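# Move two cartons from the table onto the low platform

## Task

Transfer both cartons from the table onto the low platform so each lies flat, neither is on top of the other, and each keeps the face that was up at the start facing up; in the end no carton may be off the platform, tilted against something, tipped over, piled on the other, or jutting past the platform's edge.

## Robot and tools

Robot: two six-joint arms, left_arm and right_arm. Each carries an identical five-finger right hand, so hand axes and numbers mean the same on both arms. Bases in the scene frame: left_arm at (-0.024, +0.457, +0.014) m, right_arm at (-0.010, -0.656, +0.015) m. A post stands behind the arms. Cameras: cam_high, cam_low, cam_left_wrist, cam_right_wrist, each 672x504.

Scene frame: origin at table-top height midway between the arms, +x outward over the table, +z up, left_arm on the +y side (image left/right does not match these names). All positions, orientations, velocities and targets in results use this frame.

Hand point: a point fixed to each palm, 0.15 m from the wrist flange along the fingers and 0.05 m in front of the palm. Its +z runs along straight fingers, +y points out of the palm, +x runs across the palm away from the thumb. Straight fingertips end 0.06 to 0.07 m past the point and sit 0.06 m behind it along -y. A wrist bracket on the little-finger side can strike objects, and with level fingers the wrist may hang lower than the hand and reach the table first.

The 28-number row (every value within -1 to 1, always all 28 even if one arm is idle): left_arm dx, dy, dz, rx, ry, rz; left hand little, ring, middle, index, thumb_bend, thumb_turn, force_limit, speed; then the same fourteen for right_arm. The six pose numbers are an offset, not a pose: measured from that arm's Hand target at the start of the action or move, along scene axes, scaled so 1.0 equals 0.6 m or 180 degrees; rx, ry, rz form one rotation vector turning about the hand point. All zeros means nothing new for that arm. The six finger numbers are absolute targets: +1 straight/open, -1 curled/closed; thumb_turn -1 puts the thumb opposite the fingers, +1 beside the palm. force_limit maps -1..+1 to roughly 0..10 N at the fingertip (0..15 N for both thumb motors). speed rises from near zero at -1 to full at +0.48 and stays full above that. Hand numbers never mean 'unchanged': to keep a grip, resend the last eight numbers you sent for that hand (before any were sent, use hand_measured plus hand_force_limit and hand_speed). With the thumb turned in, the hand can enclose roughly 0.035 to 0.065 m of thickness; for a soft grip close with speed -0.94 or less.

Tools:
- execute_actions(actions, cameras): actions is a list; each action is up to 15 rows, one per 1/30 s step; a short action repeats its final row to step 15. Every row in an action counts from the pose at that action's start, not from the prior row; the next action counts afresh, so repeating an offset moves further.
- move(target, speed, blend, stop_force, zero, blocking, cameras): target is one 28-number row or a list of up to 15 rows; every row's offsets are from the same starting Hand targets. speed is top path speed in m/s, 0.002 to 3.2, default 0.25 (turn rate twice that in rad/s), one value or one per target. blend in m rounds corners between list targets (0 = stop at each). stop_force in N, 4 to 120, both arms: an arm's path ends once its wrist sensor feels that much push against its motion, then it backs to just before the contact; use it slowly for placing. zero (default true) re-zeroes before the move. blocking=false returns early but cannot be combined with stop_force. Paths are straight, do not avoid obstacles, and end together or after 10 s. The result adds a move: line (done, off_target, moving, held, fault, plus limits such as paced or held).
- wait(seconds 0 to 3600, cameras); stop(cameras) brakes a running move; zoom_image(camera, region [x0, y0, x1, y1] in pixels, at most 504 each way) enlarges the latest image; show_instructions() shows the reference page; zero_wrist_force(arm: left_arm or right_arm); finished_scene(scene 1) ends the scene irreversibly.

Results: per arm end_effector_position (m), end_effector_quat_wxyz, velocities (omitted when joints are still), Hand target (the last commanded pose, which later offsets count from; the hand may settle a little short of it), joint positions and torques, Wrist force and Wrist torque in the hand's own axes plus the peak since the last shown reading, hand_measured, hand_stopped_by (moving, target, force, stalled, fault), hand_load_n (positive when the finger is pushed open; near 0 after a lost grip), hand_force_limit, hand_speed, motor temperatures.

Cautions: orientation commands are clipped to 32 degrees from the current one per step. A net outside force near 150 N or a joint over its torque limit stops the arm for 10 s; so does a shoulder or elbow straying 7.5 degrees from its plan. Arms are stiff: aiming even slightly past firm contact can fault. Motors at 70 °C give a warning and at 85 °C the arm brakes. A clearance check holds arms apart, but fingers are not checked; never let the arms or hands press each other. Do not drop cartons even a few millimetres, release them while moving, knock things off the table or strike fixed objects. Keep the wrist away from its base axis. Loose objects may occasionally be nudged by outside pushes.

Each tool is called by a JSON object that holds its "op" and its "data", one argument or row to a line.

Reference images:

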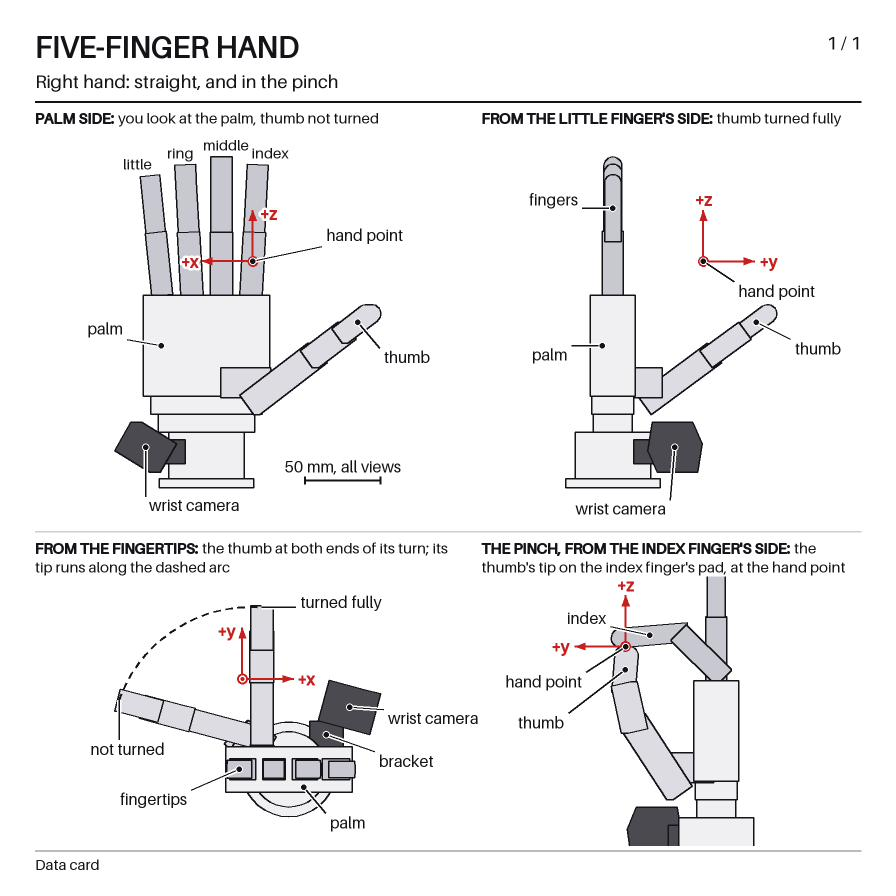

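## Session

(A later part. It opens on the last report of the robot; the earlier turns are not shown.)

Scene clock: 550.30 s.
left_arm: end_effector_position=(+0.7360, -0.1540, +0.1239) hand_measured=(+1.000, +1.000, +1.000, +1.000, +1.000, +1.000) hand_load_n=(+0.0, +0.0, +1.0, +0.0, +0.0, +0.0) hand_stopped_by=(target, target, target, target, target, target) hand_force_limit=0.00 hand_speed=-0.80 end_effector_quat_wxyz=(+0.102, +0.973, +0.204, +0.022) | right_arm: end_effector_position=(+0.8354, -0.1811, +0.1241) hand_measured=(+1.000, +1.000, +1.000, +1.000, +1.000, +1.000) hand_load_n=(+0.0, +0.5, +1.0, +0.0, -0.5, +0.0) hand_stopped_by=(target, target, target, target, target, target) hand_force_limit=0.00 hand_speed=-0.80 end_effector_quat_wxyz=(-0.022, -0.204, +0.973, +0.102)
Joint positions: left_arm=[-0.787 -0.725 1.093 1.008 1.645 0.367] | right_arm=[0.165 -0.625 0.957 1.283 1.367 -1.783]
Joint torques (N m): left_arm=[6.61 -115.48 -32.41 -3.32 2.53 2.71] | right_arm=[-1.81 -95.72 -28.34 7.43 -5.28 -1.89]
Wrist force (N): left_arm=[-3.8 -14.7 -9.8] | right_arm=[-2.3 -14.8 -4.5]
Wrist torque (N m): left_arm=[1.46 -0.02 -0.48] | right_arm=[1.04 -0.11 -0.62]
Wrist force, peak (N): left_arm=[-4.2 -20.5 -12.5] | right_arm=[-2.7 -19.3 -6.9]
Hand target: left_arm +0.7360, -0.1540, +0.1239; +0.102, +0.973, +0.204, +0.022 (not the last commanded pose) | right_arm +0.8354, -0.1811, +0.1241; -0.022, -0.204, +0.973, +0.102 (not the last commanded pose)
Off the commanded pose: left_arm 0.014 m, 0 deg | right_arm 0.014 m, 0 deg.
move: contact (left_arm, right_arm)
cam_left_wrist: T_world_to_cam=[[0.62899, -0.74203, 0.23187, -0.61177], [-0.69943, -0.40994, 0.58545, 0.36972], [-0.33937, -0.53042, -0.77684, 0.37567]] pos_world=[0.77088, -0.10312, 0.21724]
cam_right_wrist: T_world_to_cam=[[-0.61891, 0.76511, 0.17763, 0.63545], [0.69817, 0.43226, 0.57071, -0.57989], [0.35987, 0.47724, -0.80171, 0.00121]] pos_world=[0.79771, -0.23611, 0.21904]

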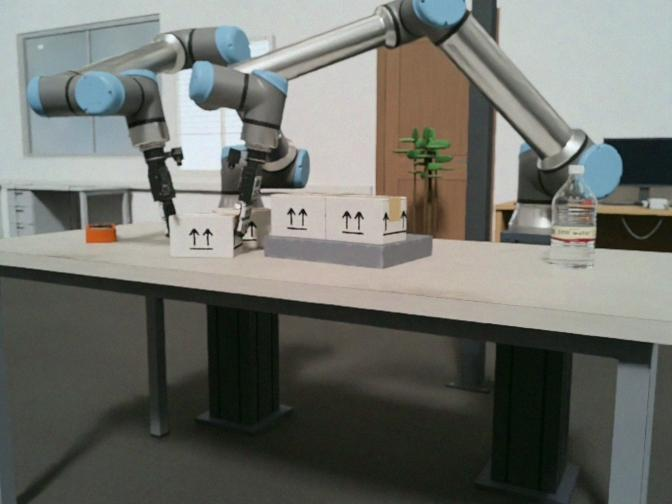

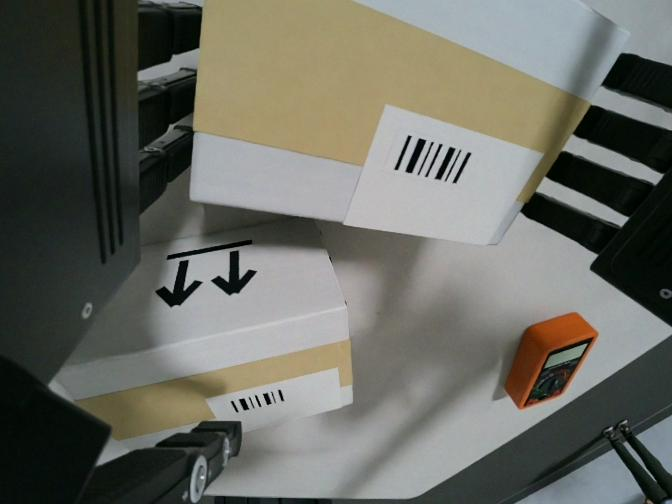

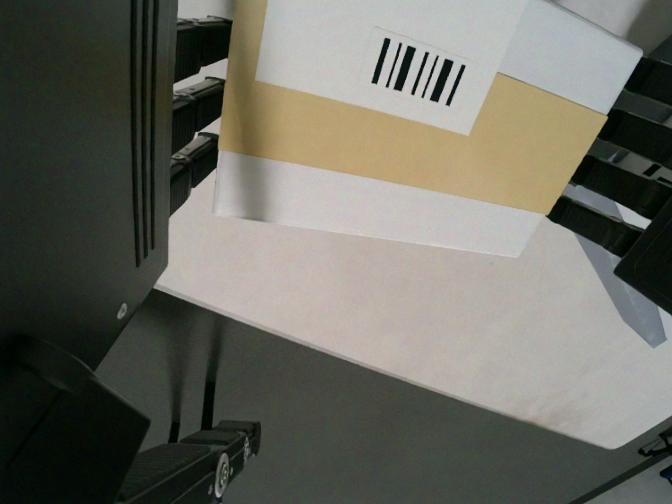

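{"op": "move", "data": {
  "target": [0,0,0.05,0,0,0,1,1,1,1,1,1,0,-0.8,0,0,0.05,0,0,0,1,1,1,1,1,1,0,-0.8],
  "speed": 0.04,
  "cameras": ["cam_low","cam_left_wrist","cam_right_wrist"]
}}

{"op": "zoom_image", "data": {
  "camera": "cam_low",
  "region": [120, 150, 310, 280]
}}

Scene clock: 561.80 s.
left_arm: end_effector_position=(+0.7360, -0.1540, +0.1542) hand_measured=(+1.000, +1.000, +1.000, +1.000, +1.000, +1.000) hand_load_n=(+0.0, +0.0, +0.5, +0.0, +0.0, +0.0) hand_stopped_by=(target, target, target, target, target, target) hand_force_limit=0.00 hand_speed=-0.80 end_effector_quat_wxyz=(+0.102, +0.973, +0.204, +0.022) | right_arm: end_effector_position=(+0.8355, -0.1810, +0.1543) hand_measured=(+1.000, +1.000, +1.000, +1.000, +1.000, +1.000) hand_load_n=(+0.0, +0.0, +1.0, +0.0, -0.5, +0.0) hand_stopped_by=(target, target, target, target, target, target) hand_force_limit=0.00 hand_speed=-0.80 end_effector_quat_wxyz=(-0.021, -0.204, +0.973, +0.102) end_effector_velocity=(-0.001, +0.002, -0.002) end_effector_angular_velocity=(+0.001, -0.001, +0.004)
Joint positions: left_arm=[-0.787 -0.744 1.072 1.048 1.645 0.367] | right_arm=[0.165 -0.644 0.937 1.321 1.367 -1.783]
Joint velocities: left_arm=[within noise] | right_arm=[0.002 0 0.003 -0.005 0 -0.002]
Joint torques (N m): left_arm=[6.65 -94.63 -36.49 -2.86 2.26 2.46] | right_arm=[-0.23 -94.48 -26.65 4.81 -4.2 -1.51]
Wrist force (N): left_arm=[-4.1 -15.4 -1.3] | right_arm=[-3.9 -15.8 0.5]
Wrist torque (N m): left_arm=[1.19 -0.16 -0.48] | right_arm=[0.88 -0.33 -0.71]
Wrist force, peak (N): left_arm=[-3.9 -14.7 -9.8] | right_arm=[-3.9 -15.8 0.5]
Hand target: left_arm +0.7360, -0.1540, +0.1539; +0.102, +0.973, +0.204, +0.022 | right_arm +0.8354, -0.1811, +0.1541; -0.022, -0.204, +0.973, +0.102
Off the commanded pose: left_arm 0.000 m, 0 deg | right_arm 0.000 m, 0 deg.
move: done
cam_left_wrist: T_world_to_cam=[[0.62899, -0.74194, 0.23217, -0.61886], [-0.69953, -0.40987, 0.58537, 0.35209], [-0.33915, -0.5306, -0.77681, 0.39902]] pos_world=[0.77088, -0.10312, 0.24754]
cam_right_wrist: T_world_to_cam=[[-0.61896, 0.76509, 0.17756, 0.63014], [0.69803, 0.43221, 0.57092, -0.59708], [0.36006, 0.47732, -0.80158, 0.02526]] pos_world=[0.79771, -0.23611, 0.24924]

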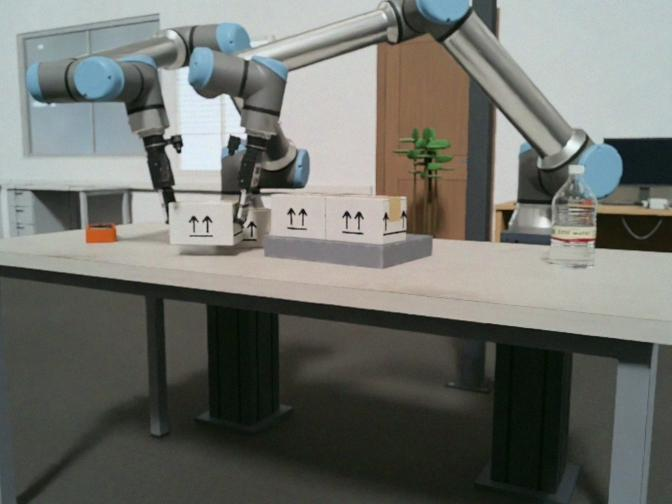

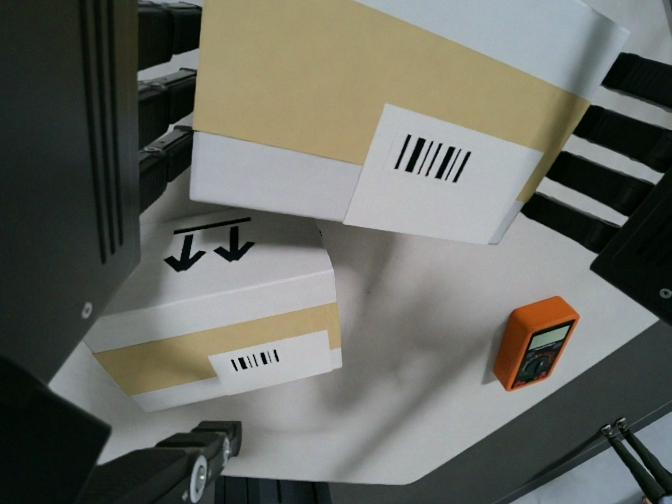

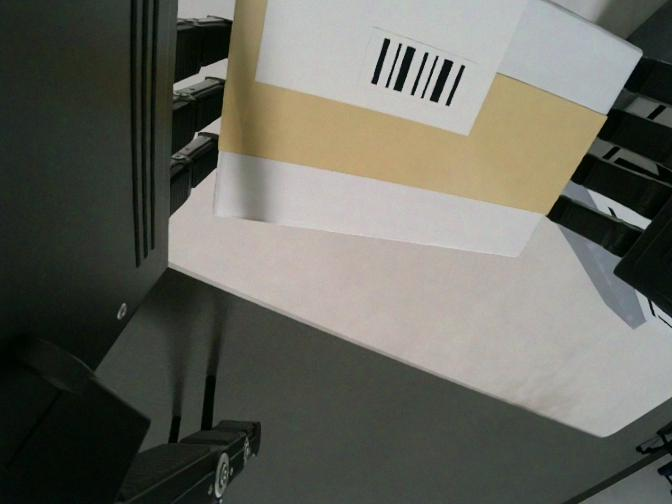

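Scaled by 2.653 from the camera's image (finer frame: 960x720).

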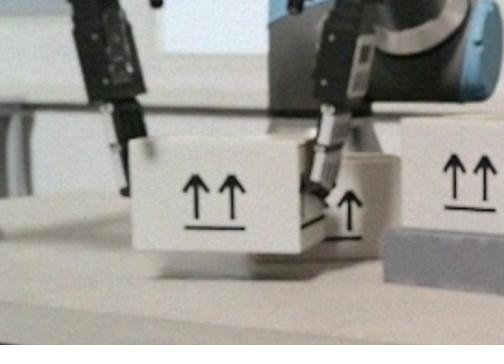

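{"op": "move", "data": {
  "target": [
    [0,0,0.2433,0,0,0,1,1,1,1,1,1,0,-0.8,0,0,0.2433,0,0,0,1,1,1,1,1,1,0,-0.8],
    [-0.0628,0.1442,0.2433,0,0,-0.0428,1,1,1,1,1,1,0,-0.8,-0.0705,0.1225,0.2433,0,0,-0.0428,1,1,1,1,1,1,0,-0.8],
    [-0.141,0.3212,0.2433,0,0,-0.0856,1,1,1,1,1,1,0,-0.8,-0.159,0.2788,0.2433,0,0,-0.0856,1,1,1,1,1,1,0,-0.8]
  ],
  "speed": 0.08,
  "blend": 0.01,
  "cameras": ["cam_low","cam_high","cam_left_wrist","cam_right_wrist"]
}}

Scene clock: 608.10 s.
left_arm: end_effector_position=(+0.6514, +0.0388, +0.2999) hand_measured=(+1.000, +1.000, +1.000, +1.000, +1.000, +1.000) hand_load_n=(+0.0, +0.0, +0.5, +0.0, +0.0, +0.0) hand_stopped_by=(target, target, target, target, target, target) hand_force_limit=0.00 hand_speed=-0.80 end_effector_quat_wxyz=(+0.104, +0.992, +0.072, +0.008) | right_arm: end_effector_position=(+0.7399, -0.0138, +0.3001) hand_measured=(+1.000, +1.000, +1.000, +1.000, +1.000, +1.000) hand_load_n=(+0.0, +0.0, +1.0, +0.0, +0.0, +0.0) hand_stopped_by=(target, target, target, target, target, target) hand_force_limit=0.00 hand_speed=-0.80 end_effector_quat_wxyz=(-0.008, -0.072, +0.992, +0.104)
Joint positions: left_arm=[-0.648 -1.056 1.343 1.134 1.717 0.771] | right_arm=[0.385 -0.773 0.892 1.394 1.37 -1.283]
Joint torques (N m): left_arm=[-11.15 -78.46 -48.15 1.85 0.98 -0.77] | right_arm=[9.62 -95.41 -52.33 5.72 -4.54 1.03]
Wrist force (N): left_arm=[-3.6 -15.5 -0.6] | right_arm=[-3.8 -15.3 0.4]
Wrist torque (N m): left_arm=[1.03 -0.25 -0.42] | right_arm=[0.89 -0.29 -0.39]
Wrist force, peak (N): left_arm=[-4.5 -18.8 -1.4] | right_arm=[-5.1 -18.8 -0.2]
Hand target: left_arm +0.6514, +0.0387, +0.2999; +0.104, +0.992, +0.072, +0.008 | right_arm +0.7400, -0.0138, +0.3001; -0.008, -0.071, +0.992, +0.104
Off the commanded pose: left_arm 0.000 m, 0 deg | right_arm 0.000 m, 0 deg.
move: done
cam_left_wrist: T_world_to_cam=[[0.40936, -0.88238, 0.23204, -0.30794], [-0.78323, -0.20942, 0.5854, 0.33335], [-0.46795, -0.42138, -0.77683, 0.66543]] pos_world=[0.69854, 0.07849, 0.39324]
cam_right_wrist: T_world_to_cam=[[-0.39359, 0.90196, 0.17763, 0.25221], [0.78787, 0.2314, 0.57072, -0.75509], [0.47366, 0.36458, -0.8017, 0.0111]] pos_world=[0.68892, -0.0568, 0.39504]

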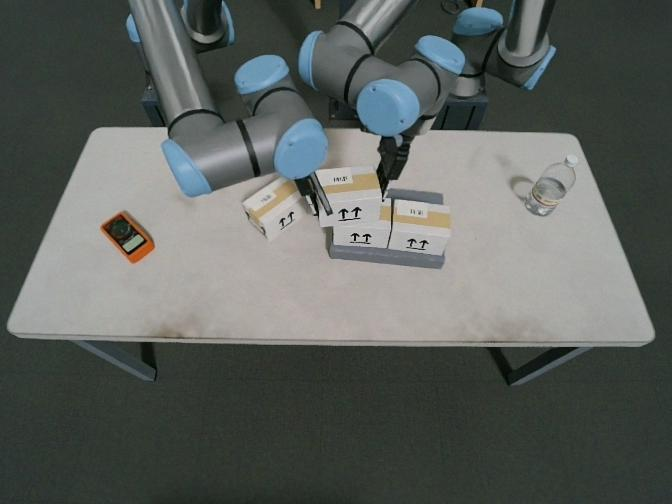

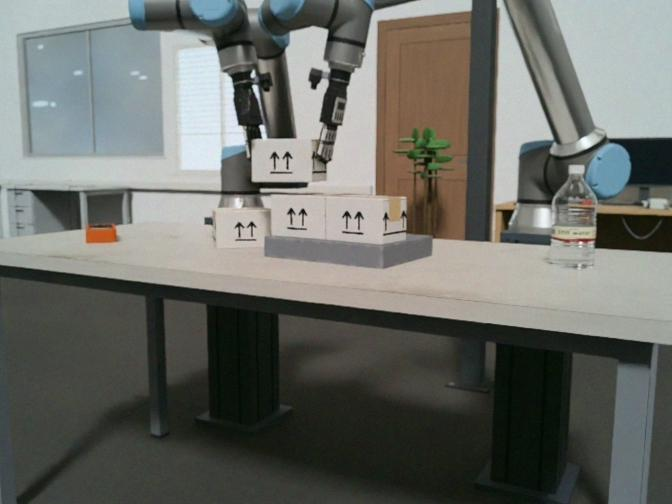

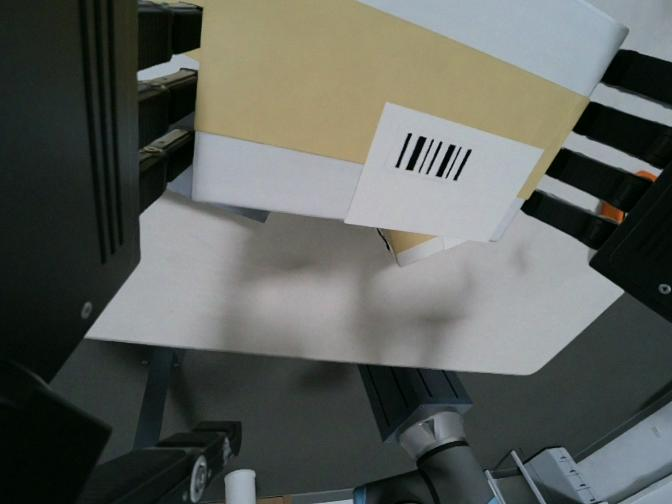

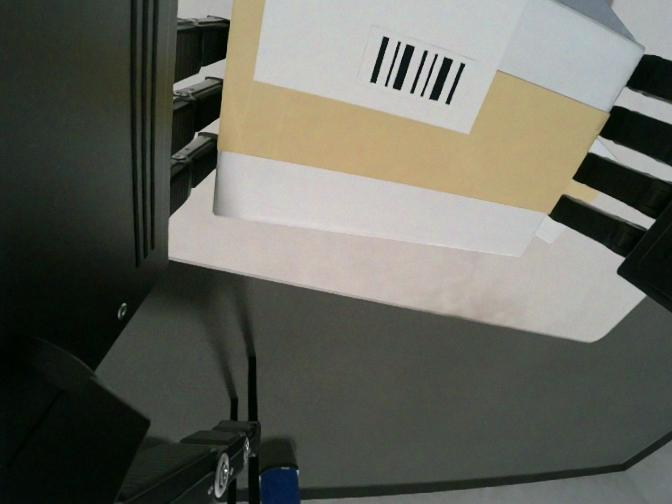

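{"op": "move", "data": {
  "target": [
    [-0.0752,0.1862,0,0,0,-0.0428,1,1,1,1,1,1,0,-0.8,-0.0882,0.1672,0,0,0,-0.0428,1,1,1,1,1,1,0,-0.8],
    [-0.1485,0.3707,0,0,0,-0.0856,1,1,1,1,1,1,0,-0.8,-0.1772,0.3347,0,0,0,-0.0856,1,1,1,1,1,1,0,-0.8]
  ],
  "speed": 0.08,
  "blend": 0.01,
  "cameras": ["cam_low","cam_high","cam_left_wrist","cam_right_wrist"]
}}

Scene clock: 636.03 s.
left_arm: end_effector_position=(+0.6304, +0.0906, +0.2999) hand_measured=(+1.000, +1.000, +1.000, +1.000, +1.000, +1.000) hand_load_n=(+0.0, +0.0, +0.0, +0.0, +0.0, +0.0) hand_stopped_by=(target, target, target, target, target, target) hand_force_limit=0.00 hand_speed=-0.80 end_effector_quat_wxyz=(+0.104, +0.994, +0.041, +0.005) | right_arm: end_effector_position=(+0.7189, +0.0262, +0.3000) hand_measured=(+1.000, +1.000, +1.000, +1.000, +1.000, +1.000) hand_load_n=(+0.0, +0.0, +0.0, +0.0, +0.0, +0.0) hand_stopped_by=(target, target, target, target, target, target) hand_force_limit=0.00 hand_speed=-0.80 end_effector_quat_wxyz=(-0.005, -0.045, +0.994, +0.104)
Joint positions: left_arm=[-0.601 -1.106 1.423 1.12 1.732 0.88] | right_arm=[0.439 -0.768 0.878 1.381 1.378 -1.173]
Joint torques (N m): left_arm=[-0.65 -68.75 -41.88 5.62 -1.35 -1] | right_arm=[12.04 -106.39 -30.19 5.29 -3.69 1.97]
Wrist force (N): left_arm=[0.1 0.1 -0.7] | right_arm=[1.0 0.1 0.0]
Wrist torque (N m): left_arm=[0.06 0.07 0.13] | right_arm=[0.03 -0.18 0.16]
Wrist force, peak (N): left_arm=[-4.2 -16.1 -1.0] | right_arm=[-4.6 -16.3 0.1]
Hand target: left_arm +0.6304, +0.0906, +0.2999; +0.104, +0.994, +0.041, +0.005 (not the last commanded pose) | right_arm +0.7188, +0.0262, +0.3001; -0.005, -0.045, +0.994, +0.104 (not the last commanded pose)
Off the commanded pose: left_arm 0.184 m, 12 deg | right_arm 0.182 m, 12 deg.
move: held (right_arm; a check stopped the path), off_target (left_arm; braked when a check withheld steps of right_arm); path passed 0 of 2 targets; limits=held
pose unreachable (right arm): on one or more control steps of this call, first in action 0 (counted from 0), this arm could not follow its commanded pose, so it was not sent that pose on those steps. It may still have moved: this result reports where it is.
cause: moving toward the commanded pose would bring a part of the arm too close to another arm (a part of this arm just beyond joint 5 (wrist 2) and a part of the left arm just beyond its joint 3 (elbow), 10 mm apart when this arm was first held).
cam_left_wrist: T_world_to_cam=[[0.35345, -0.9062, 0.23209, -0.21621], [-0.79481, -0.16008, 0.58537, 0.33057], [-0.49331, -0.39137, -0.77684, 0.69083]] pos_world=[0.67995, 0.12736, 0.39334]
cam_right_wrist: T_world_to_cam=[[-0.34457, 0.92177, 0.1778, 0.17218], [0.79919, 0.18867, 0.5707, -0.75473], [0.49251, 0.33874, -0.80168, -0.00645]] pos_world=[0.66568, -0.01413, 0.39494]

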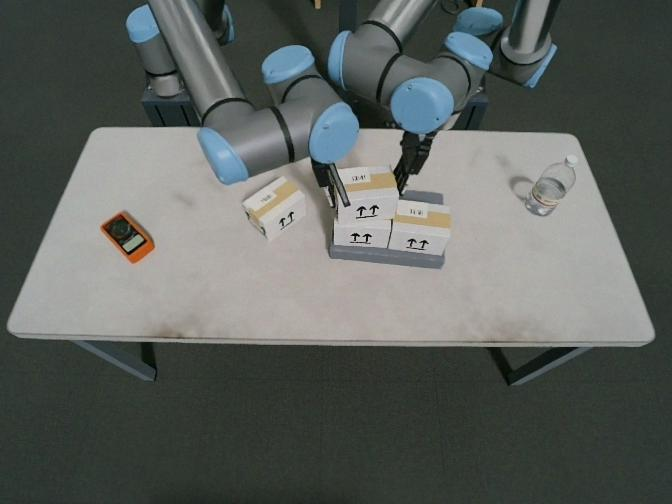

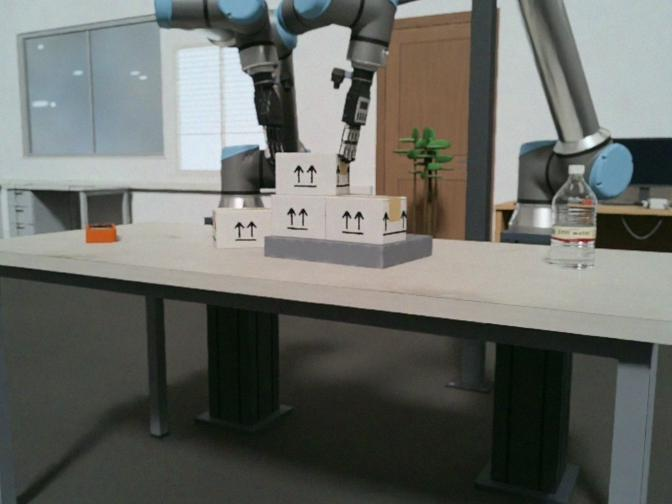

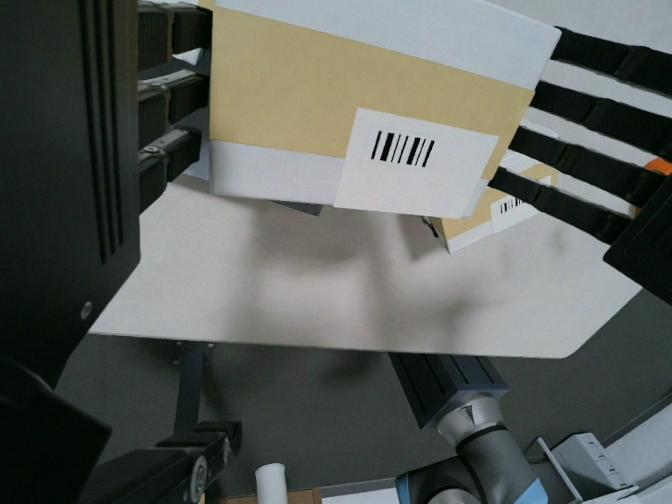

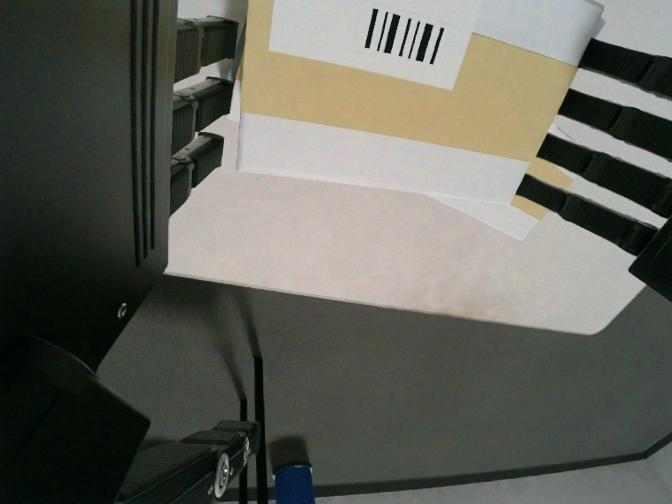

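{"op": "move", "data": {
  "target": [
    [-0.0075,0.083,0,0,0,0,1,1,1,1,1,1,0,-0.8,0.0045,-0.06,0,0,0,0,1,1,1,1,1,1,0,-0.8],
    [0.0652,0.4517,0.1385,0.0665,-0.0068,-0.1213,1,1,1,1,1,1,0,-0.8,0.0045,-0.1,0.1,0,0,0,1,1,1,1,1,1,0,-0.8]
  ],
  "speed": [0.06,0.2],
  "blend": 0.01,
  "cameras": ["cam_low","cam_high","cam_left_wrist","cam_right_wrist"]
}}

Scene clock: 787.57 s.
left_arm: end_effector_position=(+0.6696, +0.3615, +0.3828) hand_measured=(+1.000, +1.000, +1.000, +1.000, +1.000, +1.000) hand_load_n=(+0.0, +0.0, +0.0, -0.5, +0.0, +0.0) hand_stopped_by=(target, target, target, target, target, target) hand_force_limit=0.00 hand_speed=-0.80 end_effector_quat_wxyz=(+0.000, +0.989, -0.150, +0.000) end_effector_velocity=(+0.000, +0.001, +0.000) end_effector_angular_velocity=(+0.001, +0.000, -0.004) | right_arm: end_effector_position=(+0.7216, -0.0339, +0.3602) hand_measured=(+1.000, +1.000, +1.000, +1.000, +1.000, +1.000) hand_load_n=(+0.0, +0.0, +0.0, +0.0, +0.0, +0.0) hand_stopped_by=(target, target, target, target, target, target) hand_force_limit=0.00 hand_speed=-0.80 end_effector_quat_wxyz=(-0.005, -0.045, +0.994, +0.104)
Joint positions: left_arm=[-0.303 -1.101 1.261 1.41 1.571 1.572] | right_arm=[0.376 -0.851 0.92 1.435 1.373 -1.237]
Joint velocities: left_arm=[0.001 0 0.001 -0.001 -0.001 0.005] | right_arm=[within noise]
Joint torques (N m): left_arm=[6.86 -93.73 -39.39 5.21 -1.39 3.12] | right_arm=[18.53 -80.48 -30.4 2.2 -3.29 1.34]
Wrist force (N): left_arm=[-1.3 -0.6 -0.2] | right_arm=[0.9 0.2 0.3]
Wrist torque (N m): left_arm=[-0.02 0.23 -0.12] | right_arm=[0.00 -0.20 0.19]
Wrist force, peak (N): left_arm=[-1.7 -2.9 -1.0] | right_arm=[0.9 1.3 0.4]
Hand target: left_arm +0.6696, +0.3616, +0.3830; +0.000, +0.989, -0.150, +0.000 | right_arm +0.7215, -0.0338, +0.3601; -0.005, -0.045, +0.994, +0.104
Off the commanded pose: left_arm 0.000 m, 0 deg | right_arm 0.000 m, 0 deg.
move: done
cam_left_wrist: T_world_to_cam=[[-0.01808, -0.99928, 0.03339, 0.35477], [-0.83148, 0.03357, 0.55454, 0.32292], [-0.55526, -0.01773, -0.83149, 0.8079]] pos_world=[0.72351, 0.358, 0.48084]
cam_right_wrist: T_world_to_cam=[[-0.34455, 0.92178, 0.1778, 0.21783], [0.79913, 0.1886, 0.57081, -0.78], [0.49263, 0.33875, -0.8016, 0.06068]] pos_world=[0.66848, -0.07423, 0.45514]

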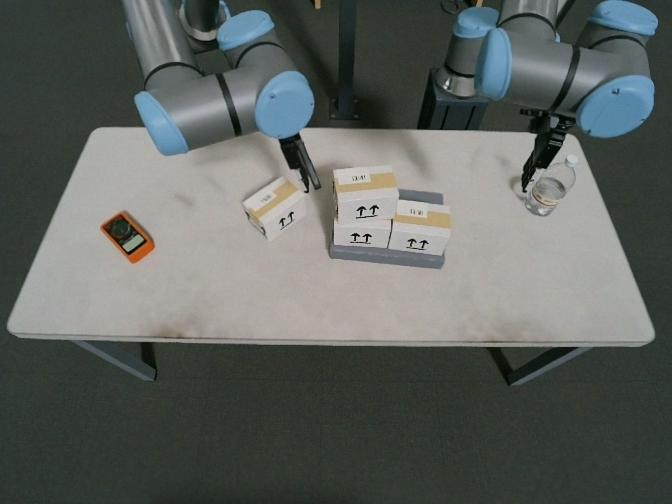

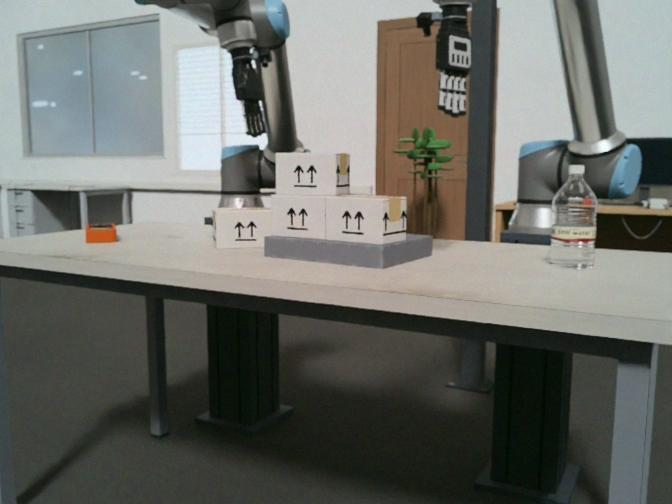

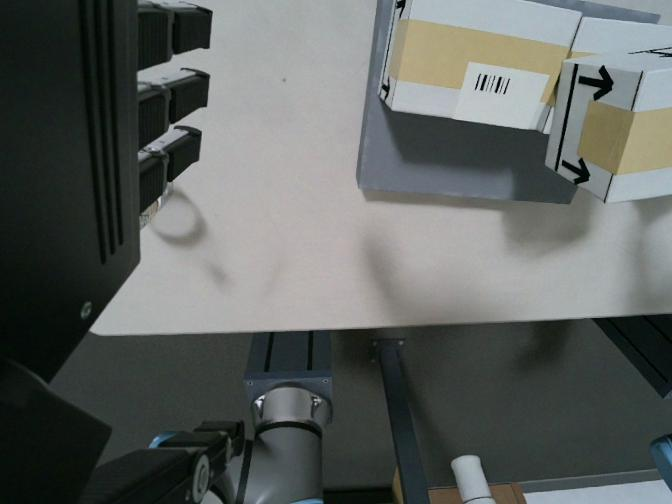

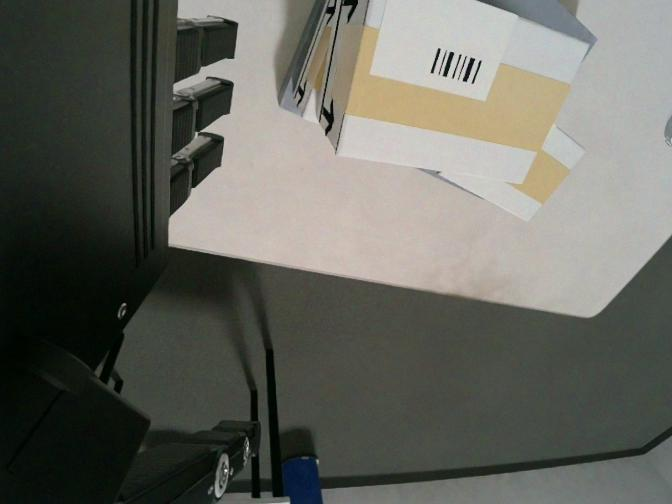

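{"op": "move", "data": {
  "target": [
    [0.0695,0.2253,0.0097,0.1593,-0.0491,0,1,1,1,1,1,1,0,-0.8,0,0,0,0,0,0,1,1,1,1,1,1,0,-0.8],
    [0.1283,0.416,0.1358,0.3185,-0.0982,0,1,1,1,1,1,1,0,-0.8,0,0,0,0,0,0,1,1,1,1,1,1,0,-0.8],
    [0.1605,0.5208,0.345,0.4778,-0.1473,0,1,1,1,1,1,1,0,-0.8,0,0,0,0,0,0,1,1,1,1,1,1,0,-0.8],
    [0.1577,0.5115,0.5808,0.6371,-0.1964,0,1,1,1,1,1,1,0,-0.8,0,0,0,0,0,0,1,1,1,1,1,1,0,-0.8]
  ],
  "speed": 0.25,
  "blend": 0.03,
  "cameras": ["cam_high"]
}}

Scene clock: 826.50 s.
left_arm: end_effector_position=(+0.7642, +0.6686, +0.7313) hand_measured=(+1.000, +1.000, +1.000, +1.000, +1.000, +1.000) hand_load_n=(+0.0, +0.0, +0.0, +0.0, +0.0, +0.0) hand_stopped_by=(target, target, target, target, target, target) hand_force_limit=0.00 hand_speed=-0.80 end_effector_quat_wxyz=(+0.856, -0.495, +0.075, -0.128) end_effector_velocity=(+0.000, -0.001, +0.001) end_effector_angular_velocity=(+0.005, -0.001, +0.000) | right_arm: end_effector_position=(+0.7215, -0.0338, +0.3601) hand_measured=(+1.000, +1.000, +1.000, +1.000, +1.000, +1.000) hand_load_n=(+0.0, +0.0, +0.0, +0.0, +0.0, +0.0) hand_stopped_by=(target, target, target, target, target, target) hand_force_limit=0.00 hand_speed=-0.80 end_effector_quat_wxyz=(-0.005, -0.045, +0.994, +0.104)
Joint positions: left_arm=[-0.303 -1.101 1.261 1.408 -0.523 1.575] | right_arm=[0.376 -0.851 0.92 1.435 1.373 -1.237]
Joint velocities: left_arm=[0 0 0 0 -0.005 0.001] | right_arm=[within noise]
Joint torques (N m): left_arm=[-8.97 -85.03 -46.27 2.8 -4.08 3.29] | right_arm=[18.31 -82.33 -29.83 1.73 3.11 1.74]
Wrist force (N): left_arm=[-1.9 -2.2 2.8] | right_arm=[1.0 0.2 0.3]
Wrist torque (N m): left_arm=[-0.47 -0.08 -0.49] | right_arm=[-0.01 -0.22 0.20]
Wrist force, peak (N): left_arm=[-1.8 -3.0 3.1] | right_arm=[1.3 0.1 0.1]
Hand target: left_arm +0.7642, +0.6685, +0.7314; +0.856, -0.494, +0.075, -0.128 | right_arm +0.7215, -0.0338, +0.3601; -0.005, -0.045, +0.994, +0.104
Off the commanded pose: left_arm 0.000 m, 0 deg | right_arm 0.000 m, 0 deg.
move: done

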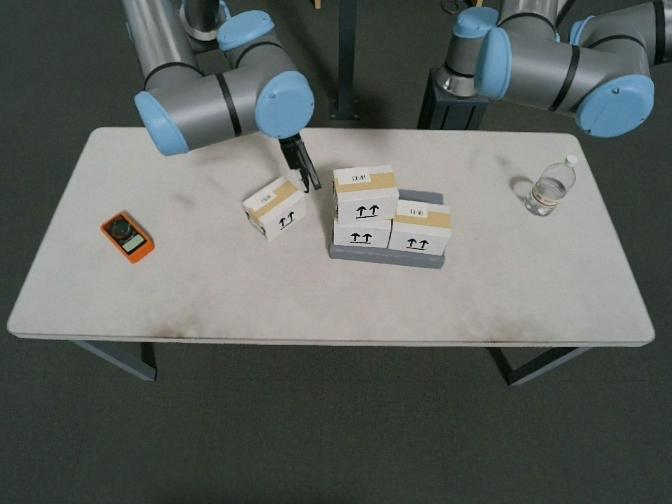

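{"op": "move", "data": {
  "target": [
    [-0.0372,-0.1205,0.1995,0.1593,-0.0491,0,1,1,1,1,1,1,0,-0.8,0,0,0,0,0,0,1,1,1,1,1,1,0,-0.8],
    [-0.0987,-0.3203,0.3092,0.3185,-0.0982,0,1,1,1,1,1,1,0,-0.8,0,0,0,0,0,0,1,1,1,1,1,1,0,-0.8]
  ],
  "speed": 0.25,
  "blend": 0.03
}}

Scene clock: 840.43 s.
left_arm: end_effector_position=(+0.7050, +0.4765, +0.9170) hand_measured=(+1.000, +1.000, +1.000, +1.000, +1.000, +1.000) hand_load_n=(+0.0, -0.5, +0.0, +0.0, +0.0, +0.0) hand_stopped_by=(target, target, target, target, target, target) hand_force_limit=0.00 hand_speed=-0.80 end_effector_quat_wxyz=(+0.989, +0.000, +0.000, -0.148) | right_arm: end_effector_position=(+0.7215, -0.0338, +0.3601) hand_measured=(+1.000, +1.000, +1.000, +1.000, +1.000, +1.000) hand_load_n=(+0.0, +0.0, +0.0, +0.0, +0.0, +0.0) hand_stopped_by=(target, target, target, target, target, target) hand_force_limit=0.00 hand_speed=-0.80 end_effector_quat_wxyz=(-0.005, -0.045, +0.994, +0.104)
Joint positions: left_arm=[-0.303 -1.101 1.262 1.41 -1.57 1.573] | right_arm=[0.376 -0.851 0.92 1.435 1.373 -1.237]
Joint torques (N m): left_arm=[-8.06 -93.98 -28.76 2.32 -1.46 2.71] | right_arm=[18.81 -82.52 -30.78 1.88 3.09 1.6]
Wrist force (N): left_arm=[-1.5 -0.7 3.8] | right_arm=[1.1 0.1 0.2]
Wrist torque (N m): left_arm=[-0.55 -0.41 -0.10] | right_arm=[-0.02 -0.22 0.20]
Wrist force, peak (N): left_arm=[-2.1 -2.2 4.2] | right_arm=[1.3 0.2 0.3]
Hand target: left_arm +0.7050, +0.4764, +0.9170; +0.989, +0.000, +0.000, -0.148 | right_arm +0.7215, -0.0338, +0.3601; -0.005, -0.045, +0.994, +0.104
Off the commanded pose: left_arm 0.000 m, 0 deg | right_arm 0.000 m, 0 deg.
move: done

{"op": "move", "data": {
  "target": [
    [0.219,-0.0675,-0.0347,0.0491,0.1593,0,1,1,1,1,1,1,0,-0.8,0,0,0,0,0,0,1,1,1,1,1,1,0,-0.8],
    [0.3921,-0.1209,-0.1792,0.0982,0.3185,0,1,1,1,1,1,1,0,-0.8,0,0,0,0,0,0,1,1,1,1,1,1,0,-0.8],
    [0.473,-0.1458,-0.395,0.1473,0.4778,0,1,1,1,1,1,1,0,-0.8,0,0,0,0,0,0,1,1,1,1,1,1,0,-0.8],
    [0.4399,-0.1356,-0.6242,0.1964,0.6371,0,1,1,1,1,1,1,0,-0.8,0,0,0,0,0,0,1,1,1,1,1,1,0,-0.8]
  ],
  "speed": 0.25,
  "blend": 0.03,
  "cameras": ["cam_high"]
}}

Scene clock: 863.63 s.
left_arm: end_effector_position=(+0.9688, +0.3950, +0.5426) hand_measured=(+1.000, +1.000, +1.000, +1.000, +1.000, +1.000) hand_load_n=(+0.0, +0.0, +0.0, +0.0, +0.0, +0.0) hand_stopped_by=(target, target, target, target, target, target) hand_force_limit=0.00 hand_speed=-0.80 end_effector_quat_wxyz=(+0.495, +0.130, +0.856, -0.074) | right_arm: end_effector_position=(+0.7215, -0.0338, +0.3601) hand_measured=(+1.000, +1.000, +1.000, +1.000, +1.000, +1.000) hand_load_n=(+0.0, +0.0, +0.0, +0.0, +0.0, +0.0) hand_stopped_by=(target, target, target, target, target, target) hand_force_limit=0.00 hand_speed=-0.80 end_effector_quat_wxyz=(-0.005, -0.045, +0.994, +0.104)
Joint positions: left_arm=[-0.303 -1.334 1.777 3.221 -1.57 1.572] | right_arm=[0.376 -0.851 0.92 1.435 1.373 -1.237]
Joint torques (N m): left_arm=[-1.25 -49.61 -49.97 -0.88 -1.73 -2.3] | right_arm=[18.06 -82.43 -30.48 1.8 2.97 1.73]
Wrist force (N): left_arm=[-2.8 -0.7 -0.1] | right_arm=[0.9 0.5 -0.1]
Wrist torque (N m): left_arm=[-0.13 0.17 -0.28] | right_arm=[0.06 -0.20 0.20]
Wrist force, peak (N): left_arm=[-2.6 -0.9 4.5] | right_arm=[1.3 0.1 0.3]
Hand target: left_arm +0.9689, +0.3950, +0.5424; +0.495, +0.130, +0.856, -0.074 | right_arm +0.7215, -0.0338, +0.3601; -0.005, -0.045, +0.994, +0.104
Off the commanded pose: left_arm 0.000 m, 0 deg | right_arm 0.000 m, 0 deg.
move: done

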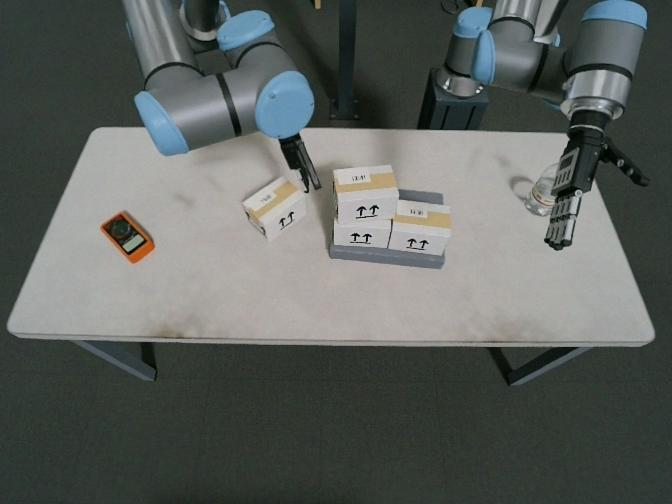

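{"op": "move", "data": {
  "target": [
    [-0.1381,0.0426,-0.1811,0.0491,0.1593,0,1,1,1,1,1,1,0,-0.8,0,0,0,0,0,0,1,1,1,1,1,1,0,-0.8],
    [-0.3443,0.1061,-0.2658,0.0982,0.3185,0,1,1,1,1,1,1,0,-0.8,0,0,0,0,0,0,1,1,1,1,1,1,0,-0.8]
  ],
  "speed": 0.25,
  "blend": 0.03,
  "cameras": ["all"]
}}

Scene clock: 879.00 s.
left_arm: end_effector_position=(+0.7624, +0.4586, +0.3831) hand_measured=(+1.000, +1.000, +1.000, +1.000, +1.000, +1.000) hand_load_n=(+0.0, +0.0, +0.0, +0.0, +0.0, +0.0) hand_stopped_by=(target, target, target, target, target, target) hand_force_limit=0.00 hand_speed=-0.80 end_effector_quat_wxyz=(+0.000, +0.150, +0.989, +0.000) end_effector_velocity=(-0.001, +0.000, -0.002) end_effector_angular_velocity=(+0.002, +0.006, -0.001) | right_arm: end_effector_position=(+0.7215, -0.0338, +0.3601) hand_measured=(+1.000, +1.000, +1.000, +1.000, +1.000, +1.000) hand_load_n=(+0.0, +0.0, +0.0, +0.0, +0.0, +0.0) hand_stopped_by=(target, target, target, target, target, target) hand_force_limit=0.00 hand_speed=-0.80 end_effector_quat_wxyz=(-0.005, -0.045, +0.994, +0.104)
Joint positions: left_arm=[-0.303 -1.489 1.765 4.436 -1.57 1.571] | right_arm=[0.376 -0.851 0.92 1.435 1.373 -1.237]
Joint velocities: left_arm=[0 0.001 0 0.005 0 0] | right_arm=[within noise]
Joint torques (N m): left_arm=[-8.81 -39.78 -35.22 -1.23 -1.45 -2.78] | right_arm=[18.17 -84.14 -30.38 1.85 3.09 1.76]
Wrist force (N): left_arm=[-1.0 -0.3 -0.6] | right_arm=[1.0 0.1 0.2]
Wrist torque (N m): left_arm=[0.05 0.23 -0.07] | right_arm=[-0.02 -0.21 0.19]
Wrist force, peak (N): left_arm=[-3.7 -0.1 0.2] | right_arm=[1.4 0.1 0.3]
Hand target: left_arm +0.7623, +0.4587, +0.3830; +0.000, +0.150, +0.989, +0.000 | right_arm +0.7215, -0.0338, +0.3601; -0.005, -0.045, +0.994, +0.104
Off the commanded pose: left_arm 0.000 m, 0 deg | right_arm 0.000 m, 0 deg.
move: done
cam_left_wrist: T_world_to_cam=[[0.01832, 0.99928, 0.0332, -0.49082], [0.83135, -0.03367, 0.55473, -0.84034], [0.55545, 0.01743, -0.83137, -0.00158]] pos_world=[0.70849, 0.4622, 0.48114]
cam_right_wrist: T_world_to_cam=[[-0.34457, 0.92177, 0.1778, 0.21775], [0.79919, 0.18867, 0.5707, -0.77981], [0.49251, 0.33874, -0.80168, 0.06064]] pos_world=[0.66838, -0.07413, 0.45494]

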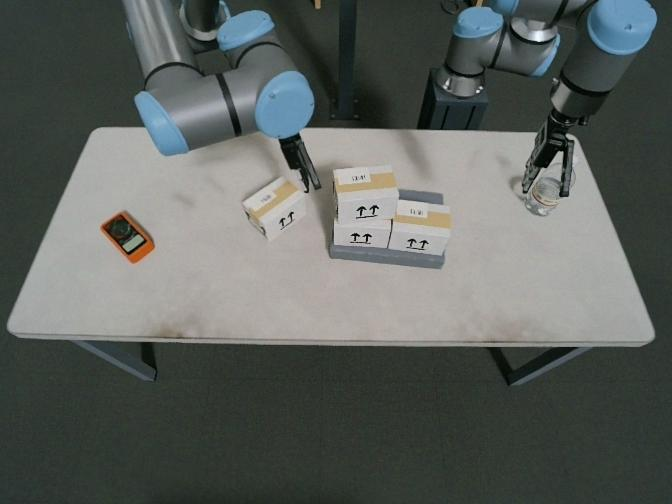

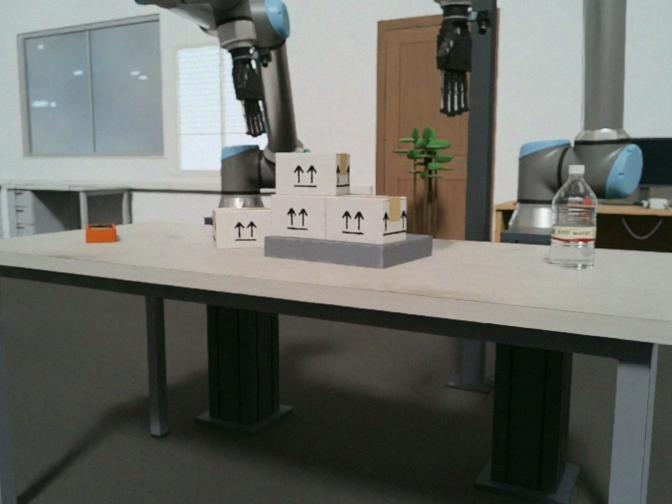

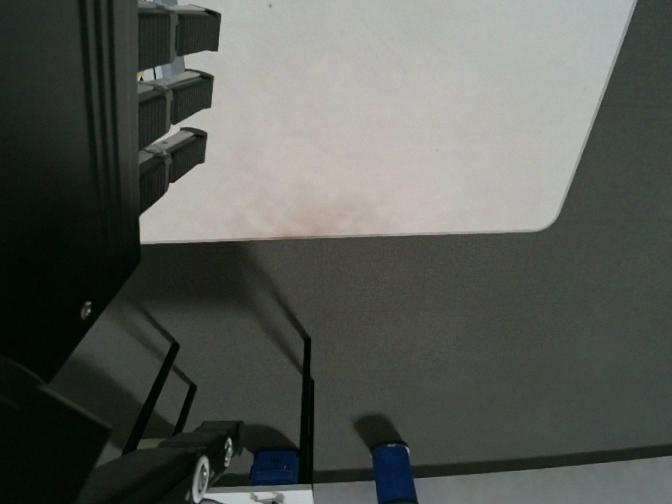

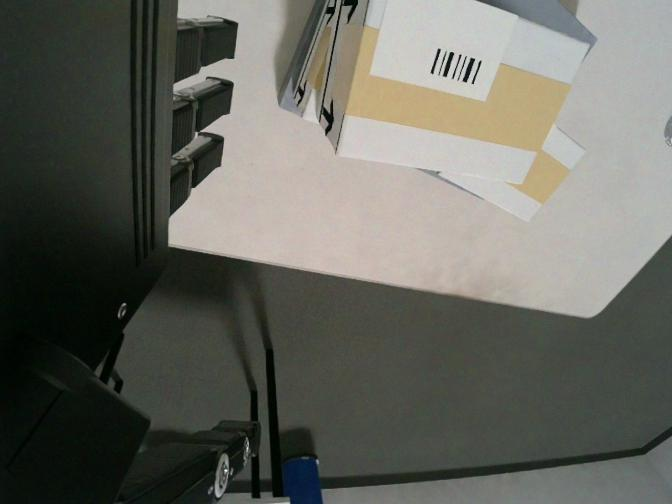

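{"op": "zoom_image", "data": {
  "camera": "cam_high",
  "region": [325, 155, 455, 275]
}}

{"op": "zoom_image", "data": {
  "camera": "cam_low",
  "region": [255, 140, 445, 275]
}}

{"op": "zoom_image", "data": {
  "camera": "cam_right_wrist",
  "region": [270, 0, 620, 260]
}}

Scaled by 3.877 from the camera's image (finer frame: 960x720).

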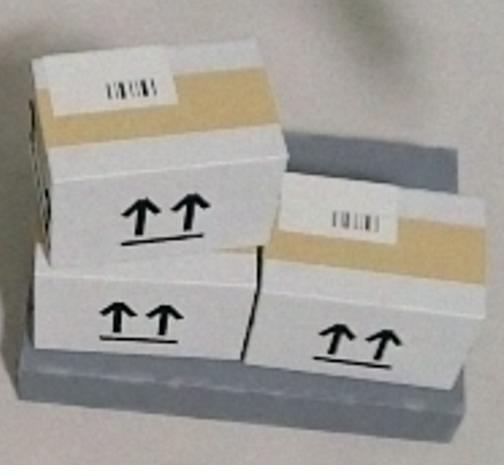

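Scaled by 2.653 from the camera's image (finer frame: 960x720).

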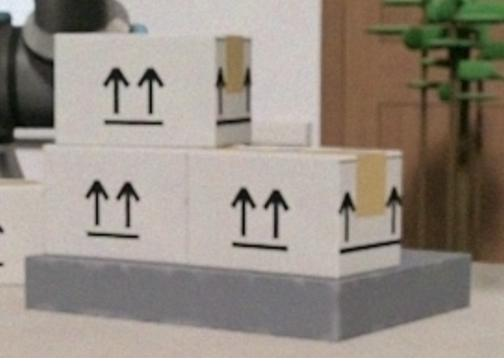

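Scaled by 1.440 from the camera's image (finer frame: 960x720).

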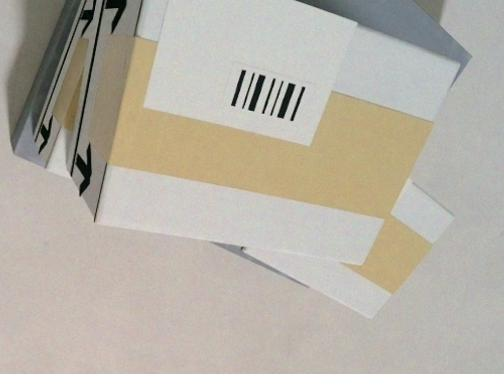

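{"op": "move", "data": {
  "target": [
    [-0.127,0.0197,0,0,0,0.3889,1,1,1,1,1,1,0,-0.8,0,0,0,0,0,0,1,1,1,1,1,1,0,-0.8],
    [-0.1887,-0.0928,0,0,0,0.7778,1,1,1,1,1,1,0,-0.8,0,0,0,0,0,0,1,1,1,1,1,1,0,-0.8],
    [-0.1135,-0.1865,0,0,0,-0.8611,1,1,1,1,1,1,0,-0.8,0,0,0,0,0,0,1,1,1,1,1,1,0,-0.8]
  ],
  "speed": 0.3,
  "blend": 0.02,
  "cameras": ["cam_left_wrist"]
}}

Scene clock: 959.87 s.
left_arm: end_effector_position=(+0.6941, +0.3467, +0.3830) hand_measured=(+1.000, +1.000, +1.000, +1.000, +1.000, +1.000) hand_load_n=(+0.0, +0.0, +0.0, +0.0, +0.0, +0.0) hand_stopped_by=(target, target, target, target, target, target) hand_force_limit=0.00 hand_speed=-0.80 end_effector_quat_wxyz=(+0.000, +0.998, +0.068, +0.000) | right_arm: end_effector_position=(+0.7215, -0.0338, +0.3601) hand_measured=(+1.000, +1.000, +1.000, +1.000, +1.000, +1.000) hand_load_n=(+0.0, +0.0, +0.0, +0.0, -0.5, +0.0) hand_stopped_by=(target, target, target, target, target, target) hand_force_limit=0.00 hand_speed=-0.80 end_effector_quat_wxyz=(-0.005, -0.045, +0.994, +0.104)
Joint positions: left_arm=[-0.302 -1.486 1.762 4.437 -1.571 -2.005] | right_arm=[0.376 -0.851 0.92 1.435 1.373 -1.237]
Joint torques (N m): left_arm=[7.17 -46.24 -52.65 -4.15 1.38 -2.42] | right_arm=[19.93 -84.45 -30.17 2.18 3 1.55]
Wrist force (N): left_arm=[-1.2 -0.2 -0.2] | right_arm=[0.8 -0.2 0.3]
Wrist torque (N m): left_arm=[0.05 0.27 -0.20] | right_arm=[-0.07 -0.19 0.17]
Wrist force, peak (N): left_arm=[-1.4 -0.4 -0.6] | right_arm=[1.3 0.1 0.1]
Hand target: left_arm +0.6942, +0.3468, +0.3830; +0.000, +0.998, +0.068, +0.000 | right_arm +0.7215, -0.0338, +0.3601; -0.005, -0.045, +0.994, +0.104
Off the commanded pose: left_arm 0.000 m, 0 deg | right_arm 0.000 m, 0 deg.
move: done
cam_left_wrist: T_world_to_cam=[[0.40544, -0.91351, 0.03334, 0.01664], [-0.76796, -0.3206, 0.55448, 0.42246], [-0.49583, -0.25041, -0.83153, 0.86075]] pos_world=[0.74447, 0.36619, 0.48094]

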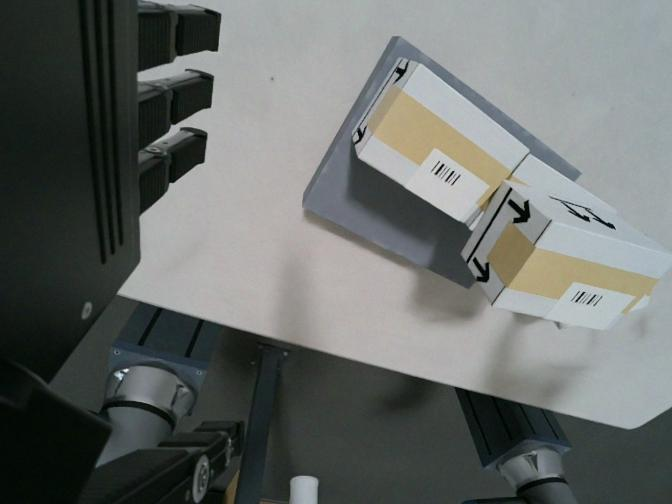

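{"op": "zoom_image", "data": {
  "camera": "cam_left_wrist",
  "region": [290, 20, 672, 350]
}}

Scaled by 1.319 from the camera's image (finer frame: 960x720).

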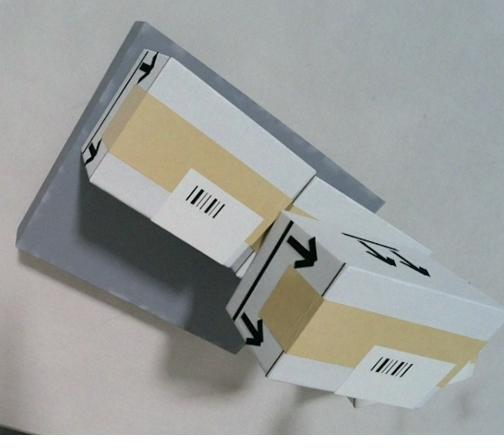

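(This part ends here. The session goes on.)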